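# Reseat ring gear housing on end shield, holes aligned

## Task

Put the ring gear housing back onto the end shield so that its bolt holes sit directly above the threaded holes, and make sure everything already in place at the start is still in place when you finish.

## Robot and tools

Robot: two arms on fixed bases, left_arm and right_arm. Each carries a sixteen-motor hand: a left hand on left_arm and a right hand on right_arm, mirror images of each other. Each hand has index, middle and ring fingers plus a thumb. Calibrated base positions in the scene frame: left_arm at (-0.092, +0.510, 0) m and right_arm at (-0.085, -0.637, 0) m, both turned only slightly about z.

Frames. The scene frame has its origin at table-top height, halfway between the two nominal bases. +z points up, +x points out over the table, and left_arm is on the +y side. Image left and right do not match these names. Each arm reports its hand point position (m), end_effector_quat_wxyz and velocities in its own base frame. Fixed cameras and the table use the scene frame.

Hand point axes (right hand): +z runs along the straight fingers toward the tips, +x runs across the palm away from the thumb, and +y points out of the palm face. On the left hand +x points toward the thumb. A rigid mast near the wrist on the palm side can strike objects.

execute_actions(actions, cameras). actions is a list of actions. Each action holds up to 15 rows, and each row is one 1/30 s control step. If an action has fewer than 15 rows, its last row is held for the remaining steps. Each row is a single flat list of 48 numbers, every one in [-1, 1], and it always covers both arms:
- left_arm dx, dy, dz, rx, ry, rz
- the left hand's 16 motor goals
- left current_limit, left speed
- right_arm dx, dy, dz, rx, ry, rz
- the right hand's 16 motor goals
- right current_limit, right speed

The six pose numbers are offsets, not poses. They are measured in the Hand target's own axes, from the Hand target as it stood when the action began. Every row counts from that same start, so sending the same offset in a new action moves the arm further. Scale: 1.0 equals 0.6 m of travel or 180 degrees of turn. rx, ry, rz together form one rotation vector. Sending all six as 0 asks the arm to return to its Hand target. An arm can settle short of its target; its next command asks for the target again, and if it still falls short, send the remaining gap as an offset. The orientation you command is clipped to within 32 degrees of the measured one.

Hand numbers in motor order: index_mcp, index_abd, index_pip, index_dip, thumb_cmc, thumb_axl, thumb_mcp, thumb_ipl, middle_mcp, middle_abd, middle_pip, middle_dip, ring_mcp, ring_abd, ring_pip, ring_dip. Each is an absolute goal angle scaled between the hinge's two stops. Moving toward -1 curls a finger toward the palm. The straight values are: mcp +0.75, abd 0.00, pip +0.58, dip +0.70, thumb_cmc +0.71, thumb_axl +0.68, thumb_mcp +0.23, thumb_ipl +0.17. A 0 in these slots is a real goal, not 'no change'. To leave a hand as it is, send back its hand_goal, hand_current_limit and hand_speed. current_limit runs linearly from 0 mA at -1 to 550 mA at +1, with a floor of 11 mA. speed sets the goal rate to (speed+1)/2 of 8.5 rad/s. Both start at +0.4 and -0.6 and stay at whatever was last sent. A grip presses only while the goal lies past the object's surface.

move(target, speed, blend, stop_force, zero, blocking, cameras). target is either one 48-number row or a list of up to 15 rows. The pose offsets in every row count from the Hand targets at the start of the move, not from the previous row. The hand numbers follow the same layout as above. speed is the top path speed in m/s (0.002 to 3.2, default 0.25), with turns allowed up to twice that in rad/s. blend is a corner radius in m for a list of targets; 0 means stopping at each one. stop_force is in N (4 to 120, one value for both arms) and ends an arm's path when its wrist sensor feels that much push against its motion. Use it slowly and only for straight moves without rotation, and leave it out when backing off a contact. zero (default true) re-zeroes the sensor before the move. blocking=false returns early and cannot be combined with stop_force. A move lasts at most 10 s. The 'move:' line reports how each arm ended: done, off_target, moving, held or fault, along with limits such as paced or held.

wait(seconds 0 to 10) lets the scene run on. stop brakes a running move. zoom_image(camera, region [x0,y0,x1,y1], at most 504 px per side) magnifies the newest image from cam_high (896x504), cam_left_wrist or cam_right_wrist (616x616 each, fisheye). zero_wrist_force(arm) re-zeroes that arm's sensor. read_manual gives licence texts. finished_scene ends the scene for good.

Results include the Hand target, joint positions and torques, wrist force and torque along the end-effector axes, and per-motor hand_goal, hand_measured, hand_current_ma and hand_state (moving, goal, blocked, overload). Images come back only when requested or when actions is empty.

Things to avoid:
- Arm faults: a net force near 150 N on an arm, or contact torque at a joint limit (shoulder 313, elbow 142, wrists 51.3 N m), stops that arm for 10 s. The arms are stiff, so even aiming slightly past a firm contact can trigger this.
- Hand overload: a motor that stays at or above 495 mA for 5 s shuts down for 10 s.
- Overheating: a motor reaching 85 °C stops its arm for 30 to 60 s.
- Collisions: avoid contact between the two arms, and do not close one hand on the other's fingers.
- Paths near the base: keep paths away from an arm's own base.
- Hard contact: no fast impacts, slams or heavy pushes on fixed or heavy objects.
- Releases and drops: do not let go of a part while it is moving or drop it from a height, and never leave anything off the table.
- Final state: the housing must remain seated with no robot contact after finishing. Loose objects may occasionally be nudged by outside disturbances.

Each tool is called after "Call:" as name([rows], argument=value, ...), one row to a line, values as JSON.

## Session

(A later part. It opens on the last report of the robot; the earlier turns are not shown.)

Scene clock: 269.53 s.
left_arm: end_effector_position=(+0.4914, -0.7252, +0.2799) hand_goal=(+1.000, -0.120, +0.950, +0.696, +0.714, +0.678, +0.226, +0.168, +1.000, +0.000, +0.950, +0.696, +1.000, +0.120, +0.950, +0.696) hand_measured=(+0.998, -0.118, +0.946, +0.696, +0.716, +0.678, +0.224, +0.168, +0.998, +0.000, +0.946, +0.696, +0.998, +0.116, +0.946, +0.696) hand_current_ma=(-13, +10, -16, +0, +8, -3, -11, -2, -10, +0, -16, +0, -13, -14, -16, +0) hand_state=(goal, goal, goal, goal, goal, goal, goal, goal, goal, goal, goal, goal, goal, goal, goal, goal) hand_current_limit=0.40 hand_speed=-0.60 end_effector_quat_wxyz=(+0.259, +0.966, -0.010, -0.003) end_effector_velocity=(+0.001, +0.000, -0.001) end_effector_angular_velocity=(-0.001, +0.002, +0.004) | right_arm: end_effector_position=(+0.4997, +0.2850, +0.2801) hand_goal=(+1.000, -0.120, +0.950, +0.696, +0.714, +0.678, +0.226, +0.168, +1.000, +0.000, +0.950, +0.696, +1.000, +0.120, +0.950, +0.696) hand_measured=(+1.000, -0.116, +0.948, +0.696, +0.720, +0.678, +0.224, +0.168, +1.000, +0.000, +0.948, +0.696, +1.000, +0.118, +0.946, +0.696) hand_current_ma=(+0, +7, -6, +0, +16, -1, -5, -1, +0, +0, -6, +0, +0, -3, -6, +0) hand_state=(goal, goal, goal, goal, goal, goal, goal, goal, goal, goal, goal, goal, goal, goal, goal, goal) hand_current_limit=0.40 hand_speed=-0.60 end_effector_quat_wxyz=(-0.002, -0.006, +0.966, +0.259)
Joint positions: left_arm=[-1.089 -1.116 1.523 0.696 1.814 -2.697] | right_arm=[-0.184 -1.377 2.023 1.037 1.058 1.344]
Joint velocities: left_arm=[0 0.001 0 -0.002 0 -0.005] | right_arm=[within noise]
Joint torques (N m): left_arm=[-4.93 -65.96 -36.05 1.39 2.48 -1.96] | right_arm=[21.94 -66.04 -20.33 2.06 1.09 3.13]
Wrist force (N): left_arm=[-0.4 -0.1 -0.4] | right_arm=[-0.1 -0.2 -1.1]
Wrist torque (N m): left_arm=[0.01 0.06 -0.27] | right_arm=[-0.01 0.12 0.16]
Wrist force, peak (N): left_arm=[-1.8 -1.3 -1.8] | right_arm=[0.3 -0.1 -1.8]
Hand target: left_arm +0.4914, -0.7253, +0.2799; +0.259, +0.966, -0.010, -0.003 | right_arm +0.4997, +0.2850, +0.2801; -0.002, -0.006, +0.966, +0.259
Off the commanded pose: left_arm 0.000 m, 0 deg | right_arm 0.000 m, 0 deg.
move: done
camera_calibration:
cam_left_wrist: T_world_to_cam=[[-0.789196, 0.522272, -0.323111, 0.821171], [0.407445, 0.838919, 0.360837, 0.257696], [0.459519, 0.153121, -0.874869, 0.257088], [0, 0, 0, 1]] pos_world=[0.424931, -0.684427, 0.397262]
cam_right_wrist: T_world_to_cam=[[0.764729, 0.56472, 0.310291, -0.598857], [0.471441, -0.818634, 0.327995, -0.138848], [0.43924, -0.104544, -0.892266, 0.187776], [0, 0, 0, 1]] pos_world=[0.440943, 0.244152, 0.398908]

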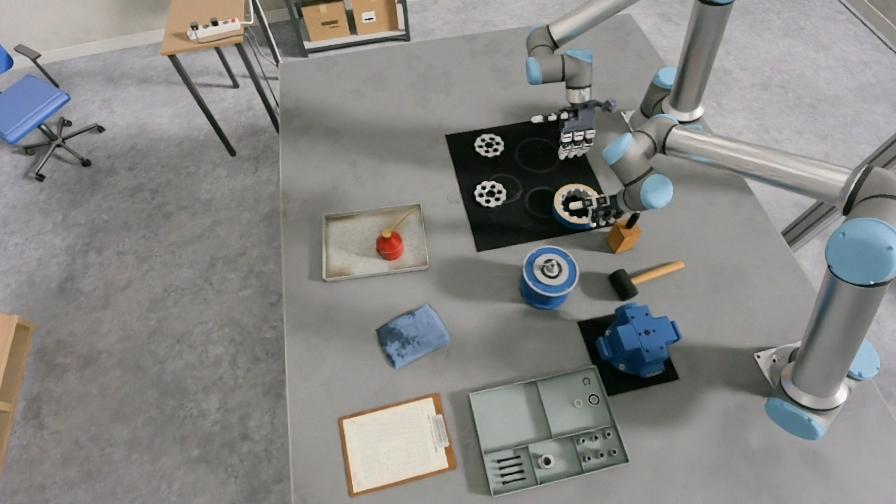

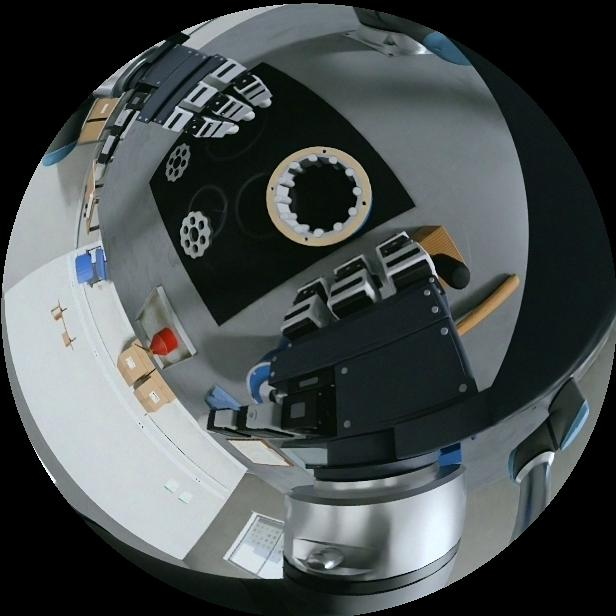

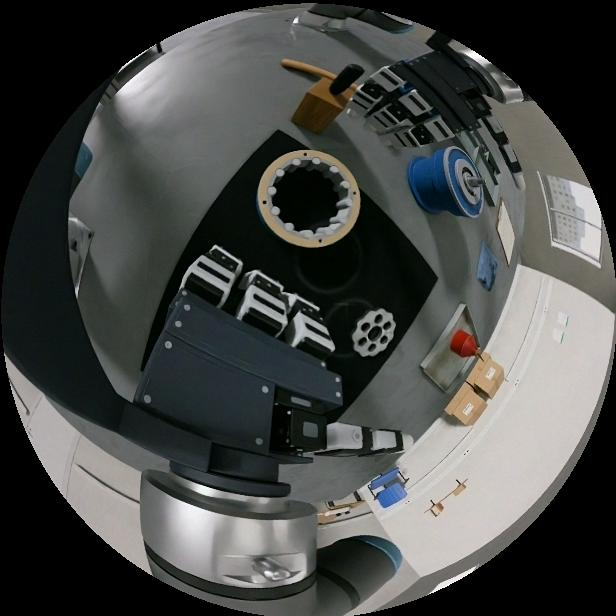

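Call:
move(target=[0.0232,-0.0456,0.1178,0,0,0,1.0,-0.12,1.0,0.696,0.714,0.678,0.226,0.168,1.0,0,1.0,0.696,1.0,0.12,1.0,0.696,0.4,-0.6,-0.0209,-0.0174,0.1345,0,0,0,1.0,-0.12,1.0,0.696,0.714,0.678,0.226,0.168,1.0,0,1.0,0.696,1.0,0.12,1.0,0.696,0.4,-0.6], speed=0.1, cameras=["all"])

Call:
zoom_image(camera="cam_high", region=[500, 110, 680, 260])

Call:
zoom_image(camera="cam_left_wrist", region=[180, 100, 480, 400])

Call:
zoom_image(camera="cam_right_wrist", region=[140, 100, 440, 400])

Scene clock: 291.87 s.
left_arm: end_effector_position=(+0.5051, -0.7371, +0.2049) hand_goal=(+1.000, -0.120, +1.000, +0.696, +0.714, +0.678, +0.226, +0.168, +1.000, +0.000, +1.000, +0.696, +1.000, +0.120, +1.000, +0.696) hand_measured=(+0.998, -0.118, +0.996, +0.696, +0.716, +0.678, +0.224, +0.168, +0.998, +0.000, +0.996, +0.696, +0.998, +0.116, +0.996, +0.696) hand_current_ma=(-11, +10, -17, +0, +9, -3, -11, -2, -9, +0, -17, +0, -12, -14, -17, +0) hand_state=(goal, goal, goal, goal, goal, goal, goal, goal, goal, goal, goal, goal, goal, goal, goal, goal) hand_current_limit=0.40 hand_speed=-0.60 end_effector_quat_wxyz=(+0.259, +0.966, -0.010, -0.003) | right_arm: end_effector_position=(+0.5116, +0.3165, +0.2050) hand_goal=(+1.000, -0.120, +1.000, +0.696, +0.714, +0.678, +0.226, +0.168, +1.000, +0.000, +1.000, +0.696, +1.000, +0.120, +1.000, +0.696) hand_measured=(+1.000, -0.116, +0.994, +0.696, +0.720, +0.678, +0.224, +0.168, +1.000, +0.000, +0.996, +0.696, +1.000, +0.118, +0.994, +0.696) hand_current_ma=(+0, +7, -12, +0, +16, -1, -6, -1, +0, +0, -11, +0, +0, -3, -12, +0) hand_state=(goal, goal, goal, goal, goal, goal, goal, goal, goal, goal, goal, goal, goal, goal, goal, goal) hand_current_limit=0.40 hand_speed=-0.60 end_effector_quat_wxyz=(-0.002, -0.006, +0.966, +0.259)
Joint positions: left_arm=[-1.079 -1.035 1.542 0.598 1.818 -2.688] | right_arm=[-0.113 -1.265 2.035 0.874 1.052 1.425]
Joint torques (N m): left_arm=[-9.13 -77.18 -41.86 4.52 1.15 -0.69] | right_arm=[-18.6 -59.65 -33.11 3.03 -1.59 -1.61]
Wrist force (N): left_arm=[0.0 -0.1 -0.4] | right_arm=[0.0 -0.4 -1.3]
Wrist torque (N m): left_arm=[0.00 0.01 -0.28] | right_arm=[-0.03 0.13 0.10]
Wrist force, peak (N): left_arm=[-0.3 0.4 -1.7] | right_arm=[-0.1 -0.2 -2.7]
Hand target: left_arm +0.5051, -0.7372, +0.2050; +0.259, +0.966, -0.010, -0.003 | right_arm +0.5118, +0.3164, +0.2050; -0.002, -0.006, +0.966, +0.259
Off the commanded pose: left_arm 0.000 m, 0 deg | right_arm 0.000 m, 0 deg.
move: done
camera_calibration:
cam_left_wrist: T_world_to_cam=[[-0.789282, 0.522183, -0.323045, 0.813999], [0.407413, 0.838976, 0.360741, 0.289204], [0.4594, 0.153114, -0.874933, 0.187023], [0, 0, 0, 1]] pos_world=[0.438731, -0.696328, 0.322262]
cam_right_wrist: T_world_to_cam=[[0.764715, 0.564828, 0.310129, -0.602548], [0.471648, -0.818572, 0.327853, -0.0940679], [0.439044, -0.104443, -0.892374, 0.118895], [0, 0, 0, 1]] pos_world=[0.452944, 0.275752, 0.323807]

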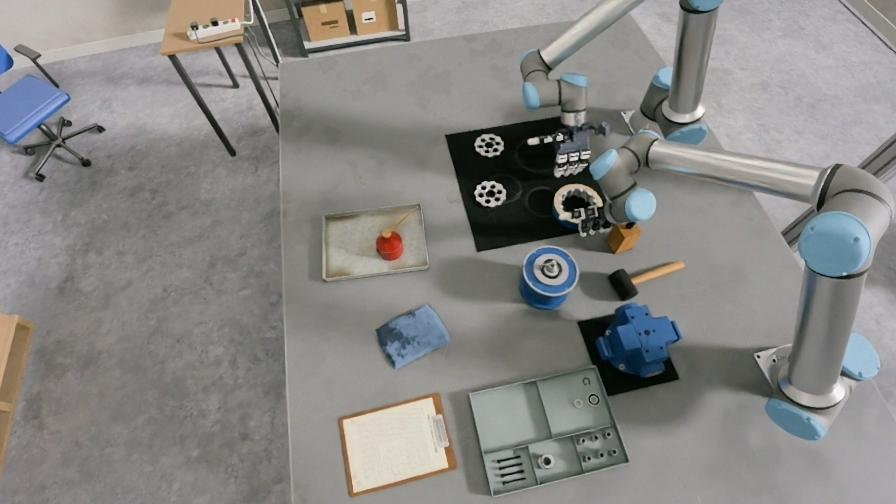

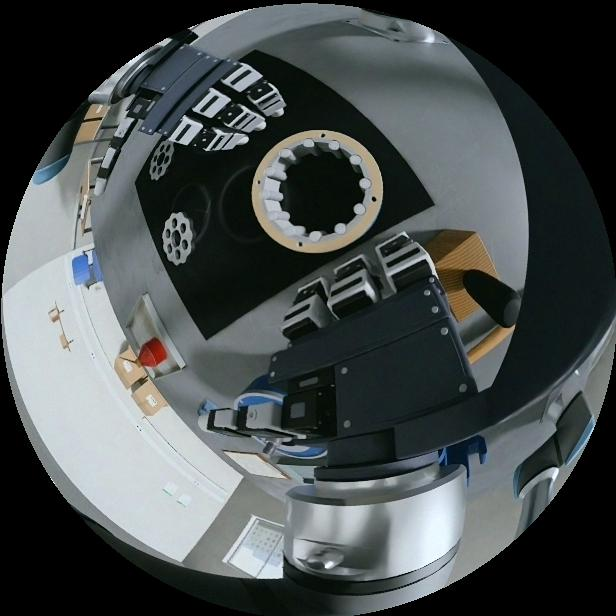

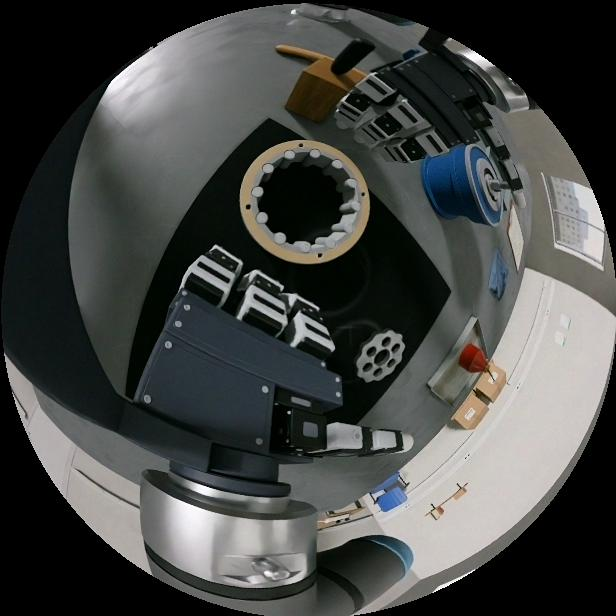

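Scaled by 2.800 from the camera's 896x504 image, which has a finer 1280x720 frame.

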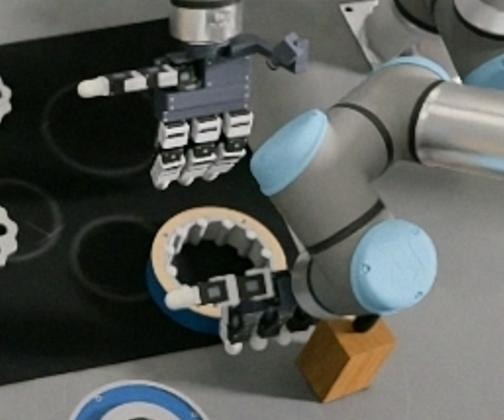

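Scaled by 1.680 from the camera's 616x616 image, which has a finer 880x880 frame.

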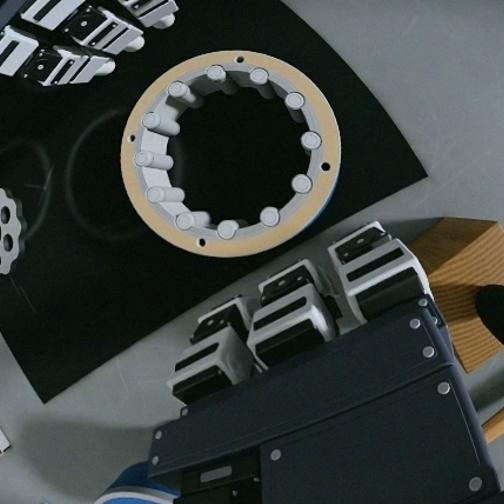

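Scaled by 1.680 from the camera's 616x616 image, which has a finer 880x880 frame.

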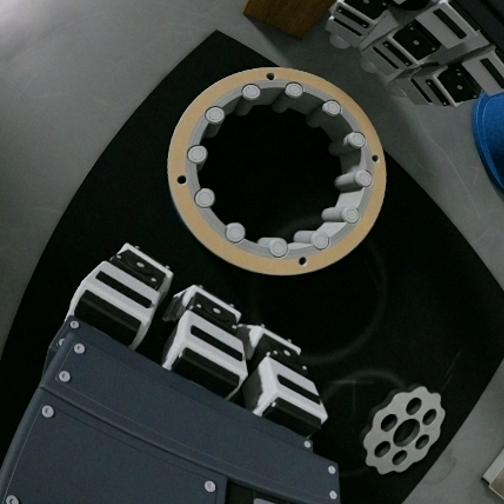

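Call:
move(target=[0,-0.0458,0.0794,0,0,0,1.0,-0.12,1.0,0.696,0.714,0.678,0.226,0.168,1.0,0,1.0,0.696,1.0,0.12,1.0,0.696,0.4,-0.6,0,-0.0458,0.0794,0,0,0,1.0,-0.12,1.0,0.696,0.714,0.678,0.226,0.168,1.0,0,1.0,0.696,1.0,0.12,1.0,0.696,0.4,-0.6], speed=0.02, stop_force=5, cameras=["all"])

Call:
zoom_image(camera="cam_high", region=[500, 110, 680, 260])

Call:
zoom_image(camera="cam_left_wrist", region=[180, 100, 480, 400])

Call:
zoom_image(camera="cam_right_wrist", region=[140, 100, 440, 400])

Scene clock: 312.30 s.
left_arm: end_effector_position=(+0.5051, -0.7372, +0.1604) hand_goal=(+1.000, -0.120, +1.000, +0.696, +0.714, +0.678, +0.226, +0.168, +1.000, +0.000, +1.000, +0.696, +1.000, +0.120, +1.000, +0.696) hand_measured=(+0.998, -0.118, +1.000, +0.696, +0.716, +0.678, +0.224, +0.168, +0.994, +0.000, +1.000, +0.704, +0.998, +0.116, +0.998, +0.696) hand_current_ma=(-12, +7, -3, +0, +9, -3, -11, -2, -30, +2, +1, +38, -12, -12, -5, +0) hand_state=(goal, goal, goal, goal, goal, goal, goal, goal, goal, goal, goal, goal, goal, goal, goal, goal) hand_current_limit=0.40 hand_speed=-0.60 end_effector_quat_wxyz=(+0.259, +0.966, -0.010, -0.003) | right_arm: end_effector_position=(+0.5117, +0.3164, +0.1630) hand_goal=(+1.000, -0.120, +1.000, +0.696, +0.714, +0.678, +0.226, +0.168, +1.000, +0.000, +1.000, +0.696, +1.000, +0.120, +1.000, +0.696) hand_measured=(+0.998, -0.116, +1.000, +0.698, +0.720, +0.678, +0.224, +0.168, +0.994, +0.002, +1.000, +0.706, +0.998, +0.120, +1.000, +0.696) hand_current_ma=(-5, +6, +0, +2, +16, -1, -6, -1, -16, +2, +0, +28, -4, -1, +0, +0) hand_state=(goal, goal, goal, goal, goal, goal, goal, goal, goal, goal, goal, goal, goal, goal, goal, goal) hand_current_limit=0.40 hand_speed=-0.60 end_effector_quat_wxyz=(-0.002, -0.006, +0.966, +0.259)
Joint positions: left_arm=[-1.079 -0.997 1.57 0.531 1.818 -2.688] | right_arm=[-0.113 -1.21 2.058 0.796 1.052 1.425]
Joint torques (N m): left_arm=[-6.19 -88.7 -38.76 5.31 -0.43 0.94] | right_arm=[-2.69 -74.64 -29.62 2.55 0.68 1.16]
Wrist force (N): left_arm=[-0.2 2.0 -2.6] | right_arm=[0.0 1.3 -3.7]
Wrist torque (N m): left_arm=[0.20 -0.01 -0.33] | right_arm=[0.18 0.17 0.16]
Wrist force, peak (N): left_arm=[-0.3 10.6 -14.2] | right_arm=[-0.8 12.4 -19.4]
Hand target: left_arm +0.5051, -0.7372, +0.1604; +0.259, +0.966, -0.010, -0.003 (not the last commanded pose) | right_arm +0.5117, +0.3164, +0.1630; -0.002, -0.006, +0.966, +0.259 (not the last commanded pose)
Off the commanded pose: left_arm 0.010 m, 0 deg | right_arm 0.013 m, 0 deg.
move: contact (left_arm, right_arm)
camera_calibration:
cam_left_wrist: T_world_to_cam=[[-0.789258, 0.522192, -0.32309, 0.799683], [0.407452, 0.838988, 0.360668, 0.305353], [0.459407, 0.153017, -0.874946, 0.148036], [0, 0, 0, 1]] pos_world=[0.438731, -0.696428, 0.277763]
cam_right_wrist: T_world_to_cam=[[0.764729, 0.56472, 0.310291, -0.589456], [0.471441, -0.818634, 0.327995, -0.0802769], [0.43924, -0.104544, -0.892266, 0.081225], [0, 0, 0, 1]] pos_world=[0.452943, 0.275652, 0.281708]

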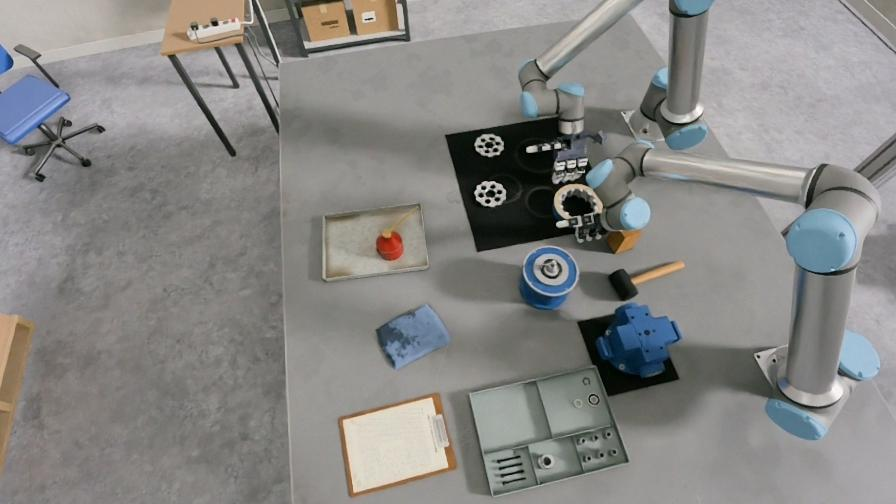

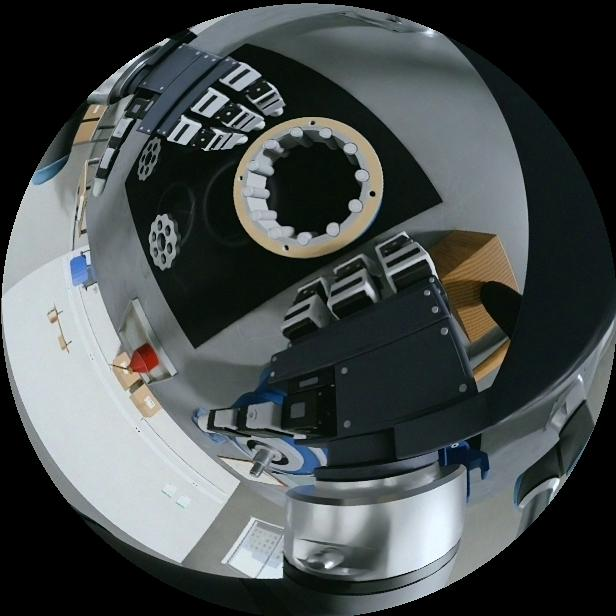

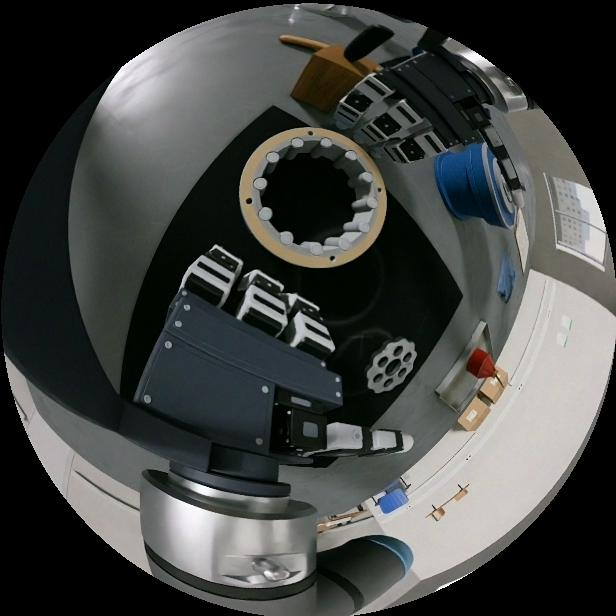

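Scaled by 2.800 from the camera's 896x504 image, which has a finer 1280x720 frame.

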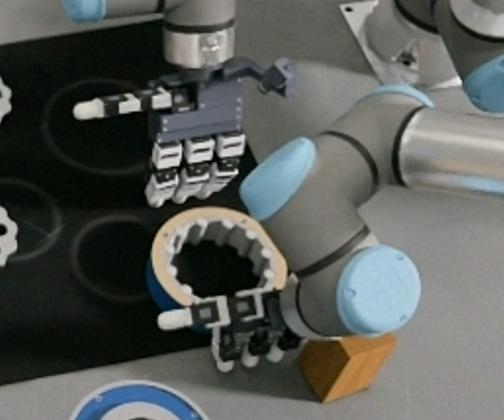

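Scaled by 1.680 from the camera's 616x616 image, which has a finer 880x880 frame.

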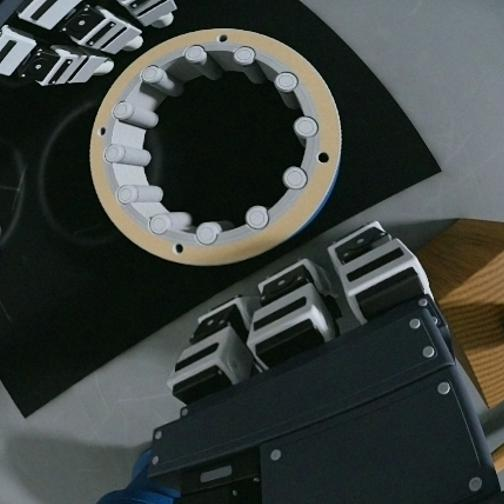

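Scaled by 1.680 from the camera's 616x616 image, which has a finer 880x880 frame.

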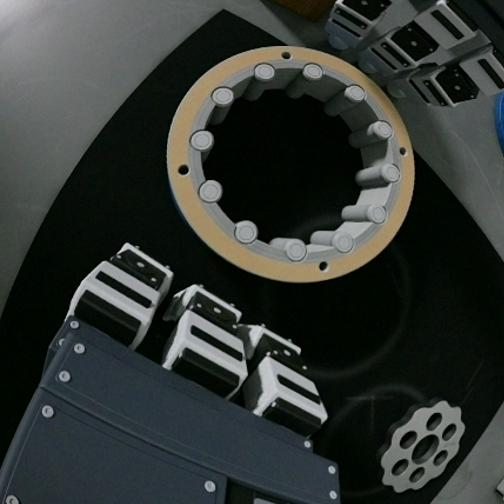

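Call:
move([
  [0,0.0071,-0.0123,0,0,0,1.0,-0.12,1.0,0.696,0.714,0.678,0.226,0.168,1.0,0,1.0,0.696,1.0,0.12,1.0,0.696,0.4,-0.6,0,0.0058,-0.0101,0,0,0,1.0,-0.12,1.0,0.696,0.714,0.678,0.226,0.168,1.0,0,1.0,0.696,1.0,0.12,1.0,0.696,0.4,-0.6],
  [0,0.0244,-0.0023,0,0,0,1.0,-0.12,1.0,0.696,0.714,0.678,0.226,0.168,1.0,0,1.0,0.696,1.0,0.12,1.0,0.696,0.4,-0.6,0,0.0231,-0.0001,0,0,0,1.0,-0.12,1.0,0.696,0.714,0.678,0.226,0.168,1.0,0,1.0,0.696,1.0,0.12,1.0,0.696,0.4,-0.6],
], speed=0.05, cameras=["all"])

Call:
zoom_image(camera="cam_high", region=[530, 130, 650, 260])

Scene clock: 333.47 s.
left_arm: end_effector_position=(+0.5048, -0.7493, +0.1689) hand_goal=(+1.000, -0.120, +1.000, +0.696, +0.714, +0.678, +0.226, +0.168, +1.000, +0.000, +1.000, +0.696, +1.000, +0.120, +1.000, +0.696) hand_measured=(+0.998, -0.118, +1.000, +0.696, +0.716, +0.678, +0.224, +0.168, +0.998, +0.000, +1.000, +0.698, +0.998, +0.116, +0.998, +0.696) hand_current_ma=(-12, +7, -3, +0, +10, -3, -11, -2, -10, +2, +1, +12, -12, -12, -5, +0) hand_state=(goal, goal, goal, goal, goal, goal, goal, goal, goal, goal, goal, goal, goal, goal, goal, goal) hand_current_limit=0.40 hand_speed=-0.60 end_effector_quat_wxyz=(+0.259, +0.966, -0.010, -0.003) | right_arm: end_effector_position=(+0.5117, +0.3285, +0.1700) hand_goal=(+1.000, -0.120, +1.000, +0.696, +0.714, +0.678, +0.226, +0.168, +1.000, +0.000, +1.000, +0.696, +1.000, +0.120, +1.000, +0.696) hand_measured=(+0.998, -0.116, +1.000, +0.698, +0.720, +0.678, +0.224, +0.168, +0.998, +0.000, +1.000, +0.700, +0.998, +0.120, +1.000, +0.696) hand_current_ma=(-5, +6, +0, +2, +16, -1, -6, -1, -6, +1, +0, +6, -4, -1, +0, +0) hand_state=(goal, goal, goal, goal, goal, goal, goal, goal, goal, goal, goal, goal, goal, goal, goal, goal) hand_current_limit=0.40 hand_speed=-0.60 end_effector_quat_wxyz=(-0.002, -0.007, +0.966, +0.259)
Joint positions: left_arm=[-1.088 -0.992 1.544 0.551 1.814 -2.696] | right_arm=[-0.088 -1.218 2.047 0.8 1.05 1.453]
Joint torques (N m): left_arm=[11.13 -92.42 -24.02 0.38 1.6 1.52] | right_arm=[-19.81 -43.02 -14.75 6.15 -1.81 -2.18]
Wrist force (N): left_arm=[-0.4 -0.5 -0.1] | right_arm=[-0.6 -0.6 -1.4]
Wrist torque (N m): left_arm=[-0.07 0.05 -0.09] | right_arm=[-0.03 0.17 0.16]
Wrist force, peak (N): left_arm=[-0.2 1.9 -3.2] | right_arm=[0.1 1.5 -3.9]
Hand target: left_arm +0.5049, -0.7492, +0.1689; +0.259, +0.966, -0.010, -0.003 | right_arm +0.5116, +0.3284, +0.1699; -0.002, -0.006, +0.966, +0.259
Off the commanded pose: left_arm 0.000 m, 0 deg | right_arm 0.000 m, 0 deg.
move: done
camera_calibration:
cam_left_wrist: T_world_to_cam=[[-0.789279, 0.522207, -0.323016, 0.80851], [0.407382, 0.838941, 0.360857, 0.312504], [0.459433, 0.153225, -0.874896, 0.157584], [0, 0, 0, 1]] pos_world=[0.438431, -0.708528, 0.286262]
cam_right_wrist: T_world_to_cam=[[0.764522, 0.564851, 0.310563, -0.598352], [0.471476, -0.818556, 0.328142, -0.0727827], [0.439565, -0.104448, -0.892117, 0.088553], [0, 0, 0, 1]] pos_world=[0.452844, 0.287652, 0.288709]

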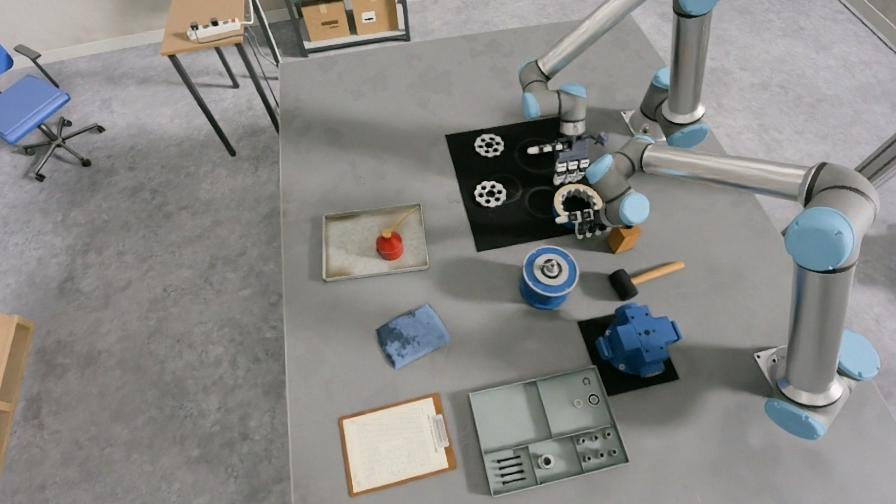

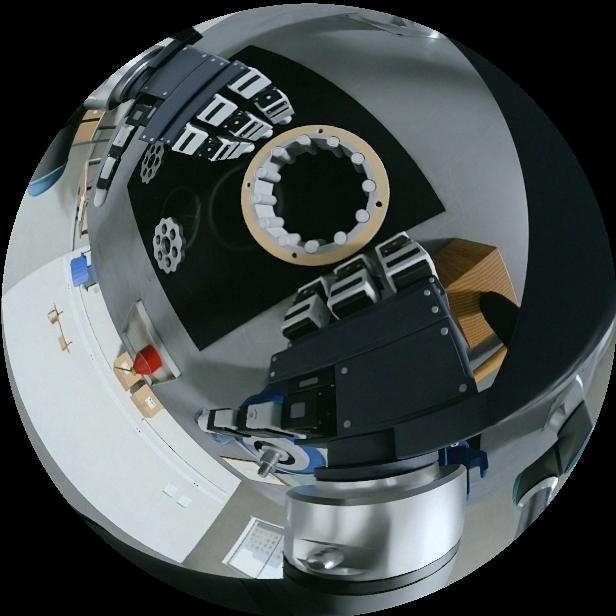

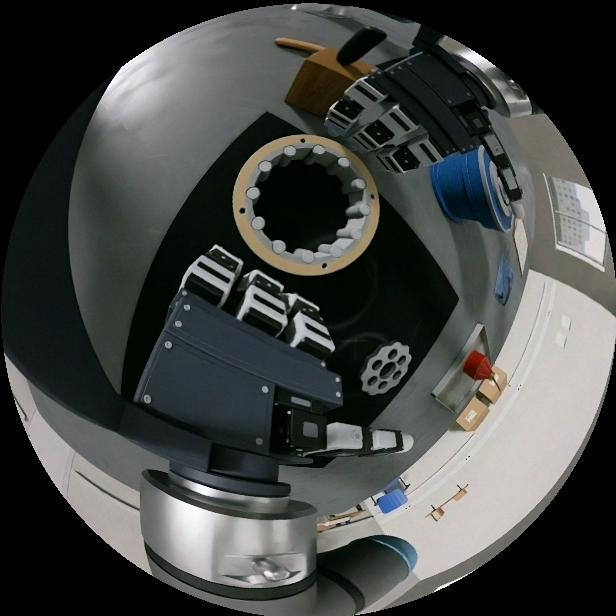

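Scaled by 3.877 from the camera's 896x504 image, which has a finer 1280x720 frame.

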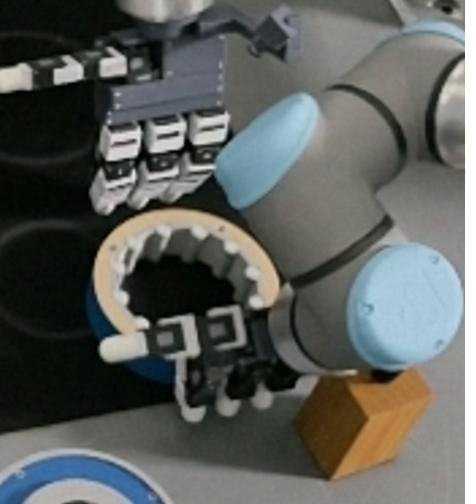

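Call:
move(target=[0,0,0,0,0,0,1.0,-0.12,0.50,0.60,0.714,0.678,0.226,0.168,1.0,0,0.50,0.60,1.0,0.12,0.50,0.60,0.4,-0.92,0,0,0,0,0,0,1.0,-0.12,0.50,0.60,0.714,0.678,0.226,0.168,1.0,0,0.50,0.60,1.0,0.12,0.50,0.60,0.4,-0.92], cameras=["cam_right_wrist","cam_left_wrist","cam_high"])

Call:
zoom_image(camera="cam_high", region=[530, 130, 650, 260])

Scene clock: 338.03 s.
left_arm: end_effector_position=(+0.5049, -0.7492, +0.1689) hand_goal=(+1.000, -0.120, +0.500, +0.600, +0.714, +0.678, +0.226, +0.168, +1.000, +0.000, +0.500, +0.600, +1.000, +0.120, +0.500, +0.600) hand_measured=(+1.000, -0.118, +0.704, +0.618, +0.716, +0.678, +0.224, +0.168, +1.000, +0.000, +0.758, +0.618, +1.000, +0.118, +0.674, +0.622) hand_current_ma=(+2, +6, +385, +78, +10, -3, -11, -2, +2, +2, +385, +86, +2, -11, +385, +103) hand_state=(goal, goal, blocked, goal, goal, goal, goal, goal, goal, goal, blocked, goal, goal, goal, blocked, blocked) hand_current_limit=0.40 hand_speed=-0.92 end_effector_quat_wxyz=(+0.259, +0.966, -0.010, -0.003) | right_arm: end_effector_position=(+0.5116, +0.3284, +0.1699) hand_goal=(+1.000, -0.120, +0.500, +0.600, +0.714, +0.678, +0.226, +0.168, +1.000, +0.000, +0.500, +0.600, +1.000, +0.120, +0.500, +0.600) hand_measured=(+1.000, -0.116, +0.616, +0.618, +0.720, +0.678, +0.224, +0.168, +1.000, +0.000, +0.688, +0.620, +1.000, +0.120, +0.622, +0.616) hand_current_ma=(+1, +6, +385, +50, +16, -1, -6, -1, +1, +1, +385, +62, +1, -1, +385, +47) hand_state=(goal, goal, blocked, goal, goal, goal, goal, goal, goal, goal, blocked, blocked, goal, goal, blocked, goal) hand_current_limit=0.40 hand_speed=-0.92 end_effector_quat_wxyz=(-0.002, -0.006, +0.966, +0.259)
Joint positions: left_arm=[-1.088 -0.992 1.544 0.551 1.814 -2.696] | right_arm=[-0.088 -1.218 2.047 0.8 1.05 1.453]
Joint torques (N m): left_arm=[2.43 -90.69 -32.82 0.2 1.43 1.63] | right_arm=[-13.45 -41.14 -14.35 6.15 -3.18 1.49]
Wrist force (N): left_arm=[-0.1 -7.9 -8.4] | right_arm=[-0.3 -8.2 -7.3]
Wrist torque (N m): left_arm=[1.68 -0.12 0.10] | right_arm=[1.46 0.30 0.00]
Wrist force, peak (N): left_arm=[0.0 -8.2 -8.3] | right_arm=[-0.6 -8.3 -7.4]
Hand target: left_arm +0.5049, -0.7492, +0.1689; +0.259, +0.966, -0.010, -0.003 | right_arm +0.5116, +0.3284, +0.1699; -0.002, -0.006, +0.966, +0.259
Off the commanded pose: left_arm 0.000 m, 0 deg | right_arm 0.000 m, 0 deg.
move: done
camera_calibration:
cam_left_wrist: T_world_to_cam=[[-0.789258, 0.522192, -0.32309, 0.808459], [0.407452, 0.838988, 0.360668, 0.312477], [0.459407, 0.153017, -0.874946, 0.157447], [0, 0, 0, 1]] pos_world=[0.438431, -0.708428, 0.286263]
cam_right_wrist: T_world_to_cam=[[0.764726, 0.564743, 0.310257, -0.598268], [0.471415, -0.818605, 0.328107, -0.072813], [0.439274, -0.104652, -0.892237, 0.0887668], [0, 0, 0, 1]] pos_world=[0.452843, 0.287552, 0.288708]

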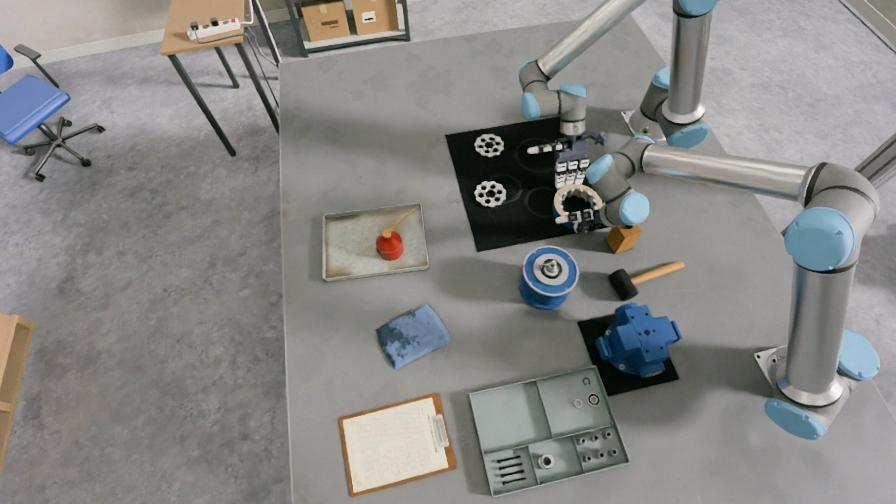

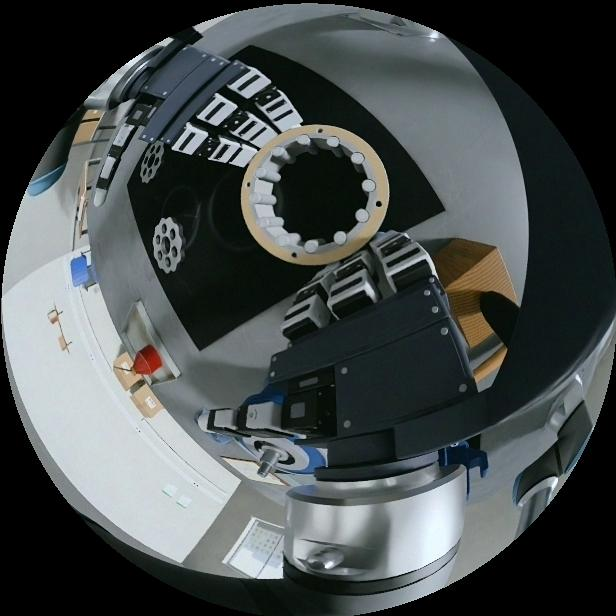

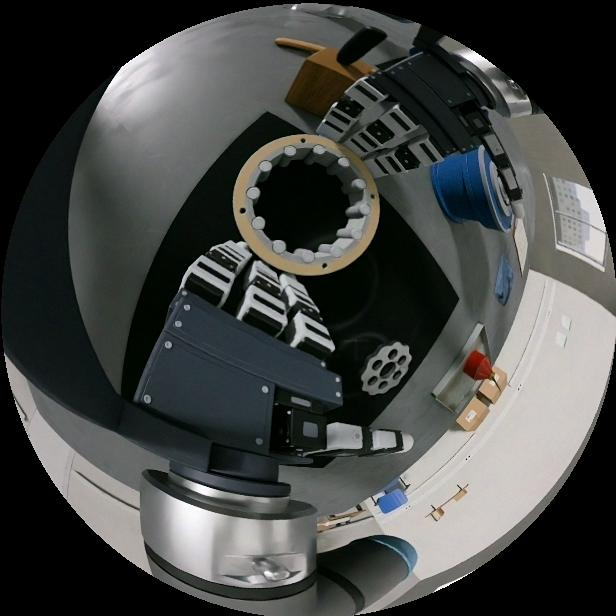

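Scaled by 3.877 from the camera's 896x504 image, which has a finer 1280x720 frame.

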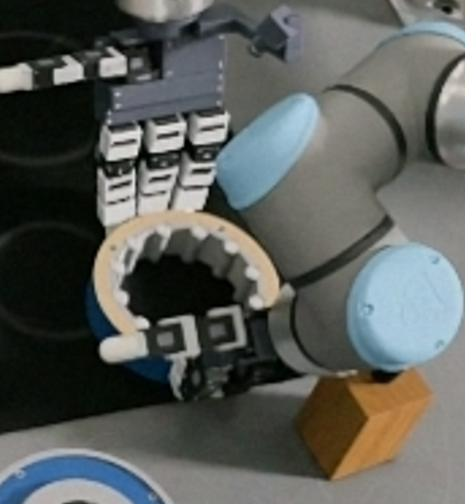

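Call:
move(target=[0,0,0,0,0,0,1.0,-0.12,0.30,0.55,0.714,0.678,0.226,0.168,1.0,0,0.30,0.55,1.0,0.12,0.30,0.55,0.78,-0.92,0,0,0,0,0,0,1.0,-0.12,0.30,0.55,0.714,0.678,0.226,0.168,1.0,0,0.30,0.55,1.0,0.12,0.30,0.55,0.78,-0.92])

Call:
move(target=[0,0.00417,-0.00722,0,0,0,1.0,-0.12,0.30,0.55,0.714,0.678,0.226,0.168,1.0,0,0.30,0.55,1.0,0.12,0.30,0.55,0.78,-0.92,0,0.00417,-0.00722,0,0,0,1.0,-0.12,0.30,0.55,0.714,0.678,0.226,0.168,1.0,0,0.30,0.55,1.0,0.12,0.30,0.55,0.78,-0.92], speed=0.02, cameras=["cam_high","cam_right_wrist","cam_left_wrist"])

Call:
zoom_image(camera="cam_high", region=[530, 130, 650, 260])

Scene clock: 348.07 s.
left_arm: end_effector_position=(+0.5049, -0.7492, +0.1689) hand_goal=(+1.000, -0.120, +0.300, +0.550, +0.714, +0.678, +0.226, +0.168, +1.000, +0.000, +0.300, +0.550, +1.000, +0.120, +0.300, +0.550) hand_measured=(+1.000, -0.118, +0.702, +0.612, +0.716, +0.678, +0.224, +0.168, +1.000, +0.000, +0.754, +0.616, +1.000, +0.118, +0.670, +0.620) hand_current_ma=(+4, +6, +490, +298, +10, -3, -11, -2, +3, +2, +490, +314, +3, -10, +490, +339) hand_state=(goal, goal, blocked, blocked, goal, goal, goal, goal, goal, goal, blocked, blocked, goal, goal, blocked, blocked) hand_current_limit=0.78 hand_speed=-0.92 end_effector_quat_wxyz=(+0.259, +0.966, -0.010, -0.003) | right_arm: end_effector_position=(+0.5116, +0.3284, +0.1699) hand_goal=(+1.000, -0.120, +0.300, +0.550, +0.714, +0.678, +0.226, +0.168, +1.000, +0.000, +0.300, +0.550, +1.000, +0.120, +0.300, +0.550) hand_measured=(+1.000, -0.116, +0.614, +0.612, +0.720, +0.678, +0.224, +0.168, +1.000, +0.000, +0.686, +0.618, +1.000, +0.120, +0.620, +0.612) hand_current_ma=(+1, +5, +489, +232, +16, -1, -6, -1, +1, +1, +489, +256, +1, -1, +490, +226) hand_state=(goal, goal, blocked, blocked, goal, goal, goal, goal, goal, goal, blocked, blocked, goal, goal, blocked, blocked) hand_current_limit=0.78 hand_speed=-0.92 end_effector_quat_wxyz=(-0.002, -0.006, +0.966, +0.259)
Joint positions: left_arm=[-1.088 -0.992 1.544 0.551 1.814 -2.696] | right_arm=[-0.088 -1.218 2.047 0.8 1.05 1.453]
Joint torques (N m): left_arm=[-15.53 -81.37 -43.89 0.16 1.71 1.87] | right_arm=[17.1 -41.85 -15.03 6.21 -6.67 0.09]
Wrist force (N): left_arm=[-0.1 -11.9 -10.0] | right_arm=[-0.4 -12.4 -7.7]
Wrist torque (N m): left_arm=[2.25 -0.13 0.18] | right_arm=[1.97 0.33 -0.10]
Wrist force, peak (N): left_arm=[-0.1 -12.1 -9.9] | right_arm=[-0.2 -12.6 -7.7]
Hand target: left_arm +0.5049, -0.7492, +0.1689; +0.259, +0.966, -0.010, -0.003 | right_arm +0.5116, +0.3284, +0.1699; -0.002, -0.006, +0.966, +0.259
Off the commanded pose: left_arm 0.000 m, 0 deg | right_arm 0.000 m, 0 deg.
move: done

Scene clock: 348.77 s.
left_arm: end_effector_position=(+0.5049, -0.7492, +0.1740) hand_goal=(+1.000, -0.120, +0.300, +0.550, +0.714, +0.678, +0.226, +0.168, +1.000, +0.000, +0.300, +0.550, +1.000, +0.120, +0.300, +0.550) hand_measured=(+1.000, -0.108, +0.700, +0.612, +0.716, +0.678, +0.224, +0.168, +1.000, +0.000, +0.754, +0.616, +1.000, +0.104, +0.664, +0.620) hand_current_ma=(+4, +49, +489, +293, +10, -3, -11, -2, +3, -1, +490, +314, +3, -63, +490, +338) hand_state=(goal, goal, blocked, blocked, goal, goal, goal, goal, goal, goal, blocked, blocked, goal, goal, blocked, blocked) hand_current_limit=0.78 hand_speed=-0.92 end_effector_quat_wxyz=(+0.259, +0.966, -0.010, -0.003) | right_arm: end_effector_position=(+0.5116, +0.3284, +0.1751) hand_goal=(+1.000, -0.120, +0.300, +0.550, +0.714, +0.678, +0.226, +0.168, +1.000, +0.000, +0.300, +0.550, +1.000, +0.120, +0.300, +0.550) hand_measured=(+1.000, -0.106, +0.614, +0.610, +0.720, +0.678, +0.224, +0.168, +1.000, +0.002, +0.686, +0.618, +1.000, +0.108, +0.620, +0.608) hand_current_ma=(+1, +30, +490, +219, +16, -1, -6, -1, +1, +4, +489, +256, +1, -28, +489, +208) hand_state=(goal, goal, blocked, blocked, goal, goal, goal, goal, goal, goal, blocked, blocked, goal, goal, blocked, blocked) hand_current_limit=0.78 hand_speed=-0.92 end_effector_quat_wxyz=(-0.002, -0.006, +0.966, +0.259)
Joint positions: left_arm=[-1.088 -0.997 1.541 0.558 1.814 -2.696] | right_arm=[-0.088 -1.225 2.045 0.809 1.05 1.453]
Joint torques (N m): left_arm=[-16.96 -89.65 -47.18 -1.52 1.54 1.53] | right_arm=[25.08 -59.04 -28.9 4.45 -6.75 -0.29]
Wrist force (N): left_arm=[-0.6 -14.3 2.5] | right_arm=[-0.5 -12.8 1.6]
Wrist torque (N m): left_arm=[1.06 0.03 0.19] | right_arm=[1.00 0.10 -0.13]
Wrist force, peak (N): left_arm=[-0.1 -11.9 -9.7] | right_arm=[-1.1 -14.7 1.4]
Hand target: left_arm +0.5049, -0.7492, +0.1739; +0.259, +0.966, -0.010, -0.003 | right_arm +0.5116, +0.3284, +0.1749; -0.002, -0.006, +0.966, +0.259
Off the commanded pose: left_arm 0.000 m, 0 deg | right_arm 0.000 m, 0 deg.
move: done
camera_calibration:
cam_left_wrist: T_world_to_cam=[[-0.789258, 0.522192, -0.32309, 0.810107], [0.407452, 0.838988, 0.360668, 0.310638], [0.459407, 0.153017, -0.874946, 0.161909], [0, 0, 0, 1]] pos_world=[0.438431, -0.708428, 0.291363]
cam_right_wrist: T_world_to_cam=[[0.764729, 0.56472, 0.310291, -0.599855], [0.471441, -0.818634, 0.327995, -0.0744568], [0.43924, -0.104544, -0.892266, 0.0933094], [0, 0, 0, 1]] pos_world=[0.452843, 0.287552, 0.293808]

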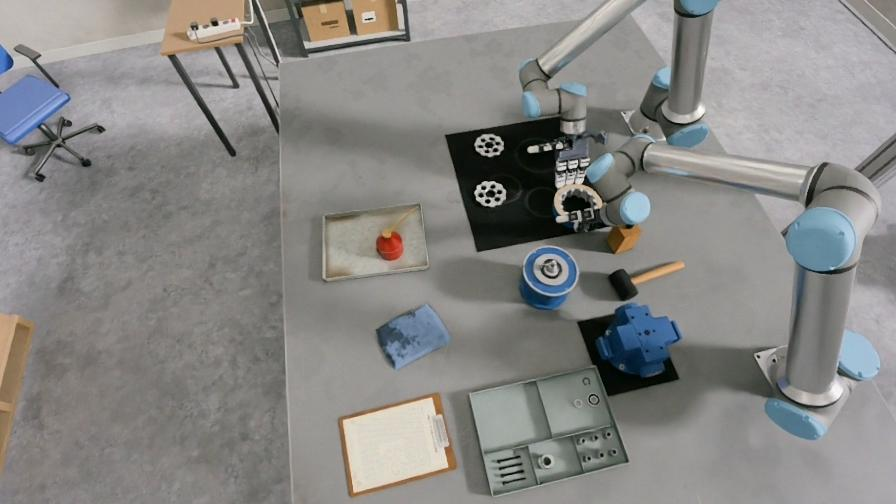

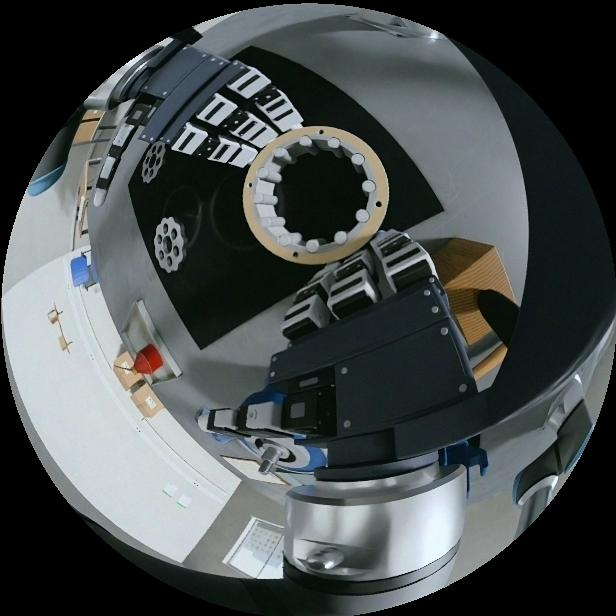

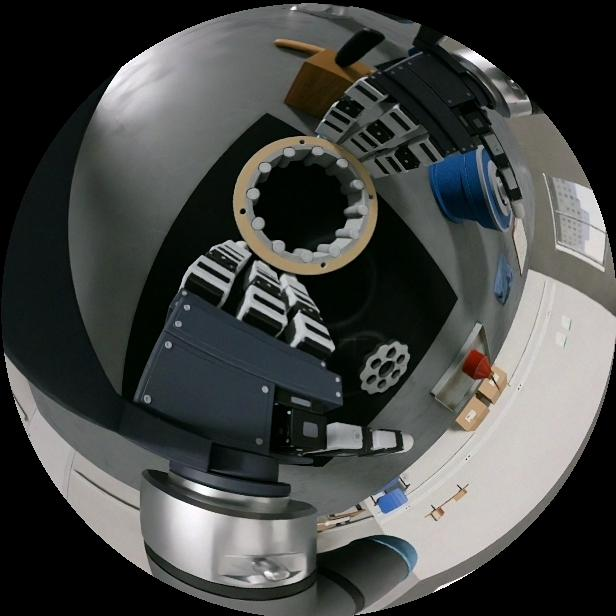

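Scaled by 3.877 from the camera's 896x504 image, which has a finer 1280x720 frame.

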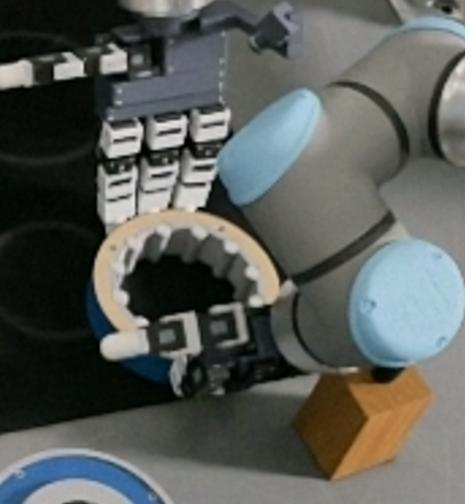

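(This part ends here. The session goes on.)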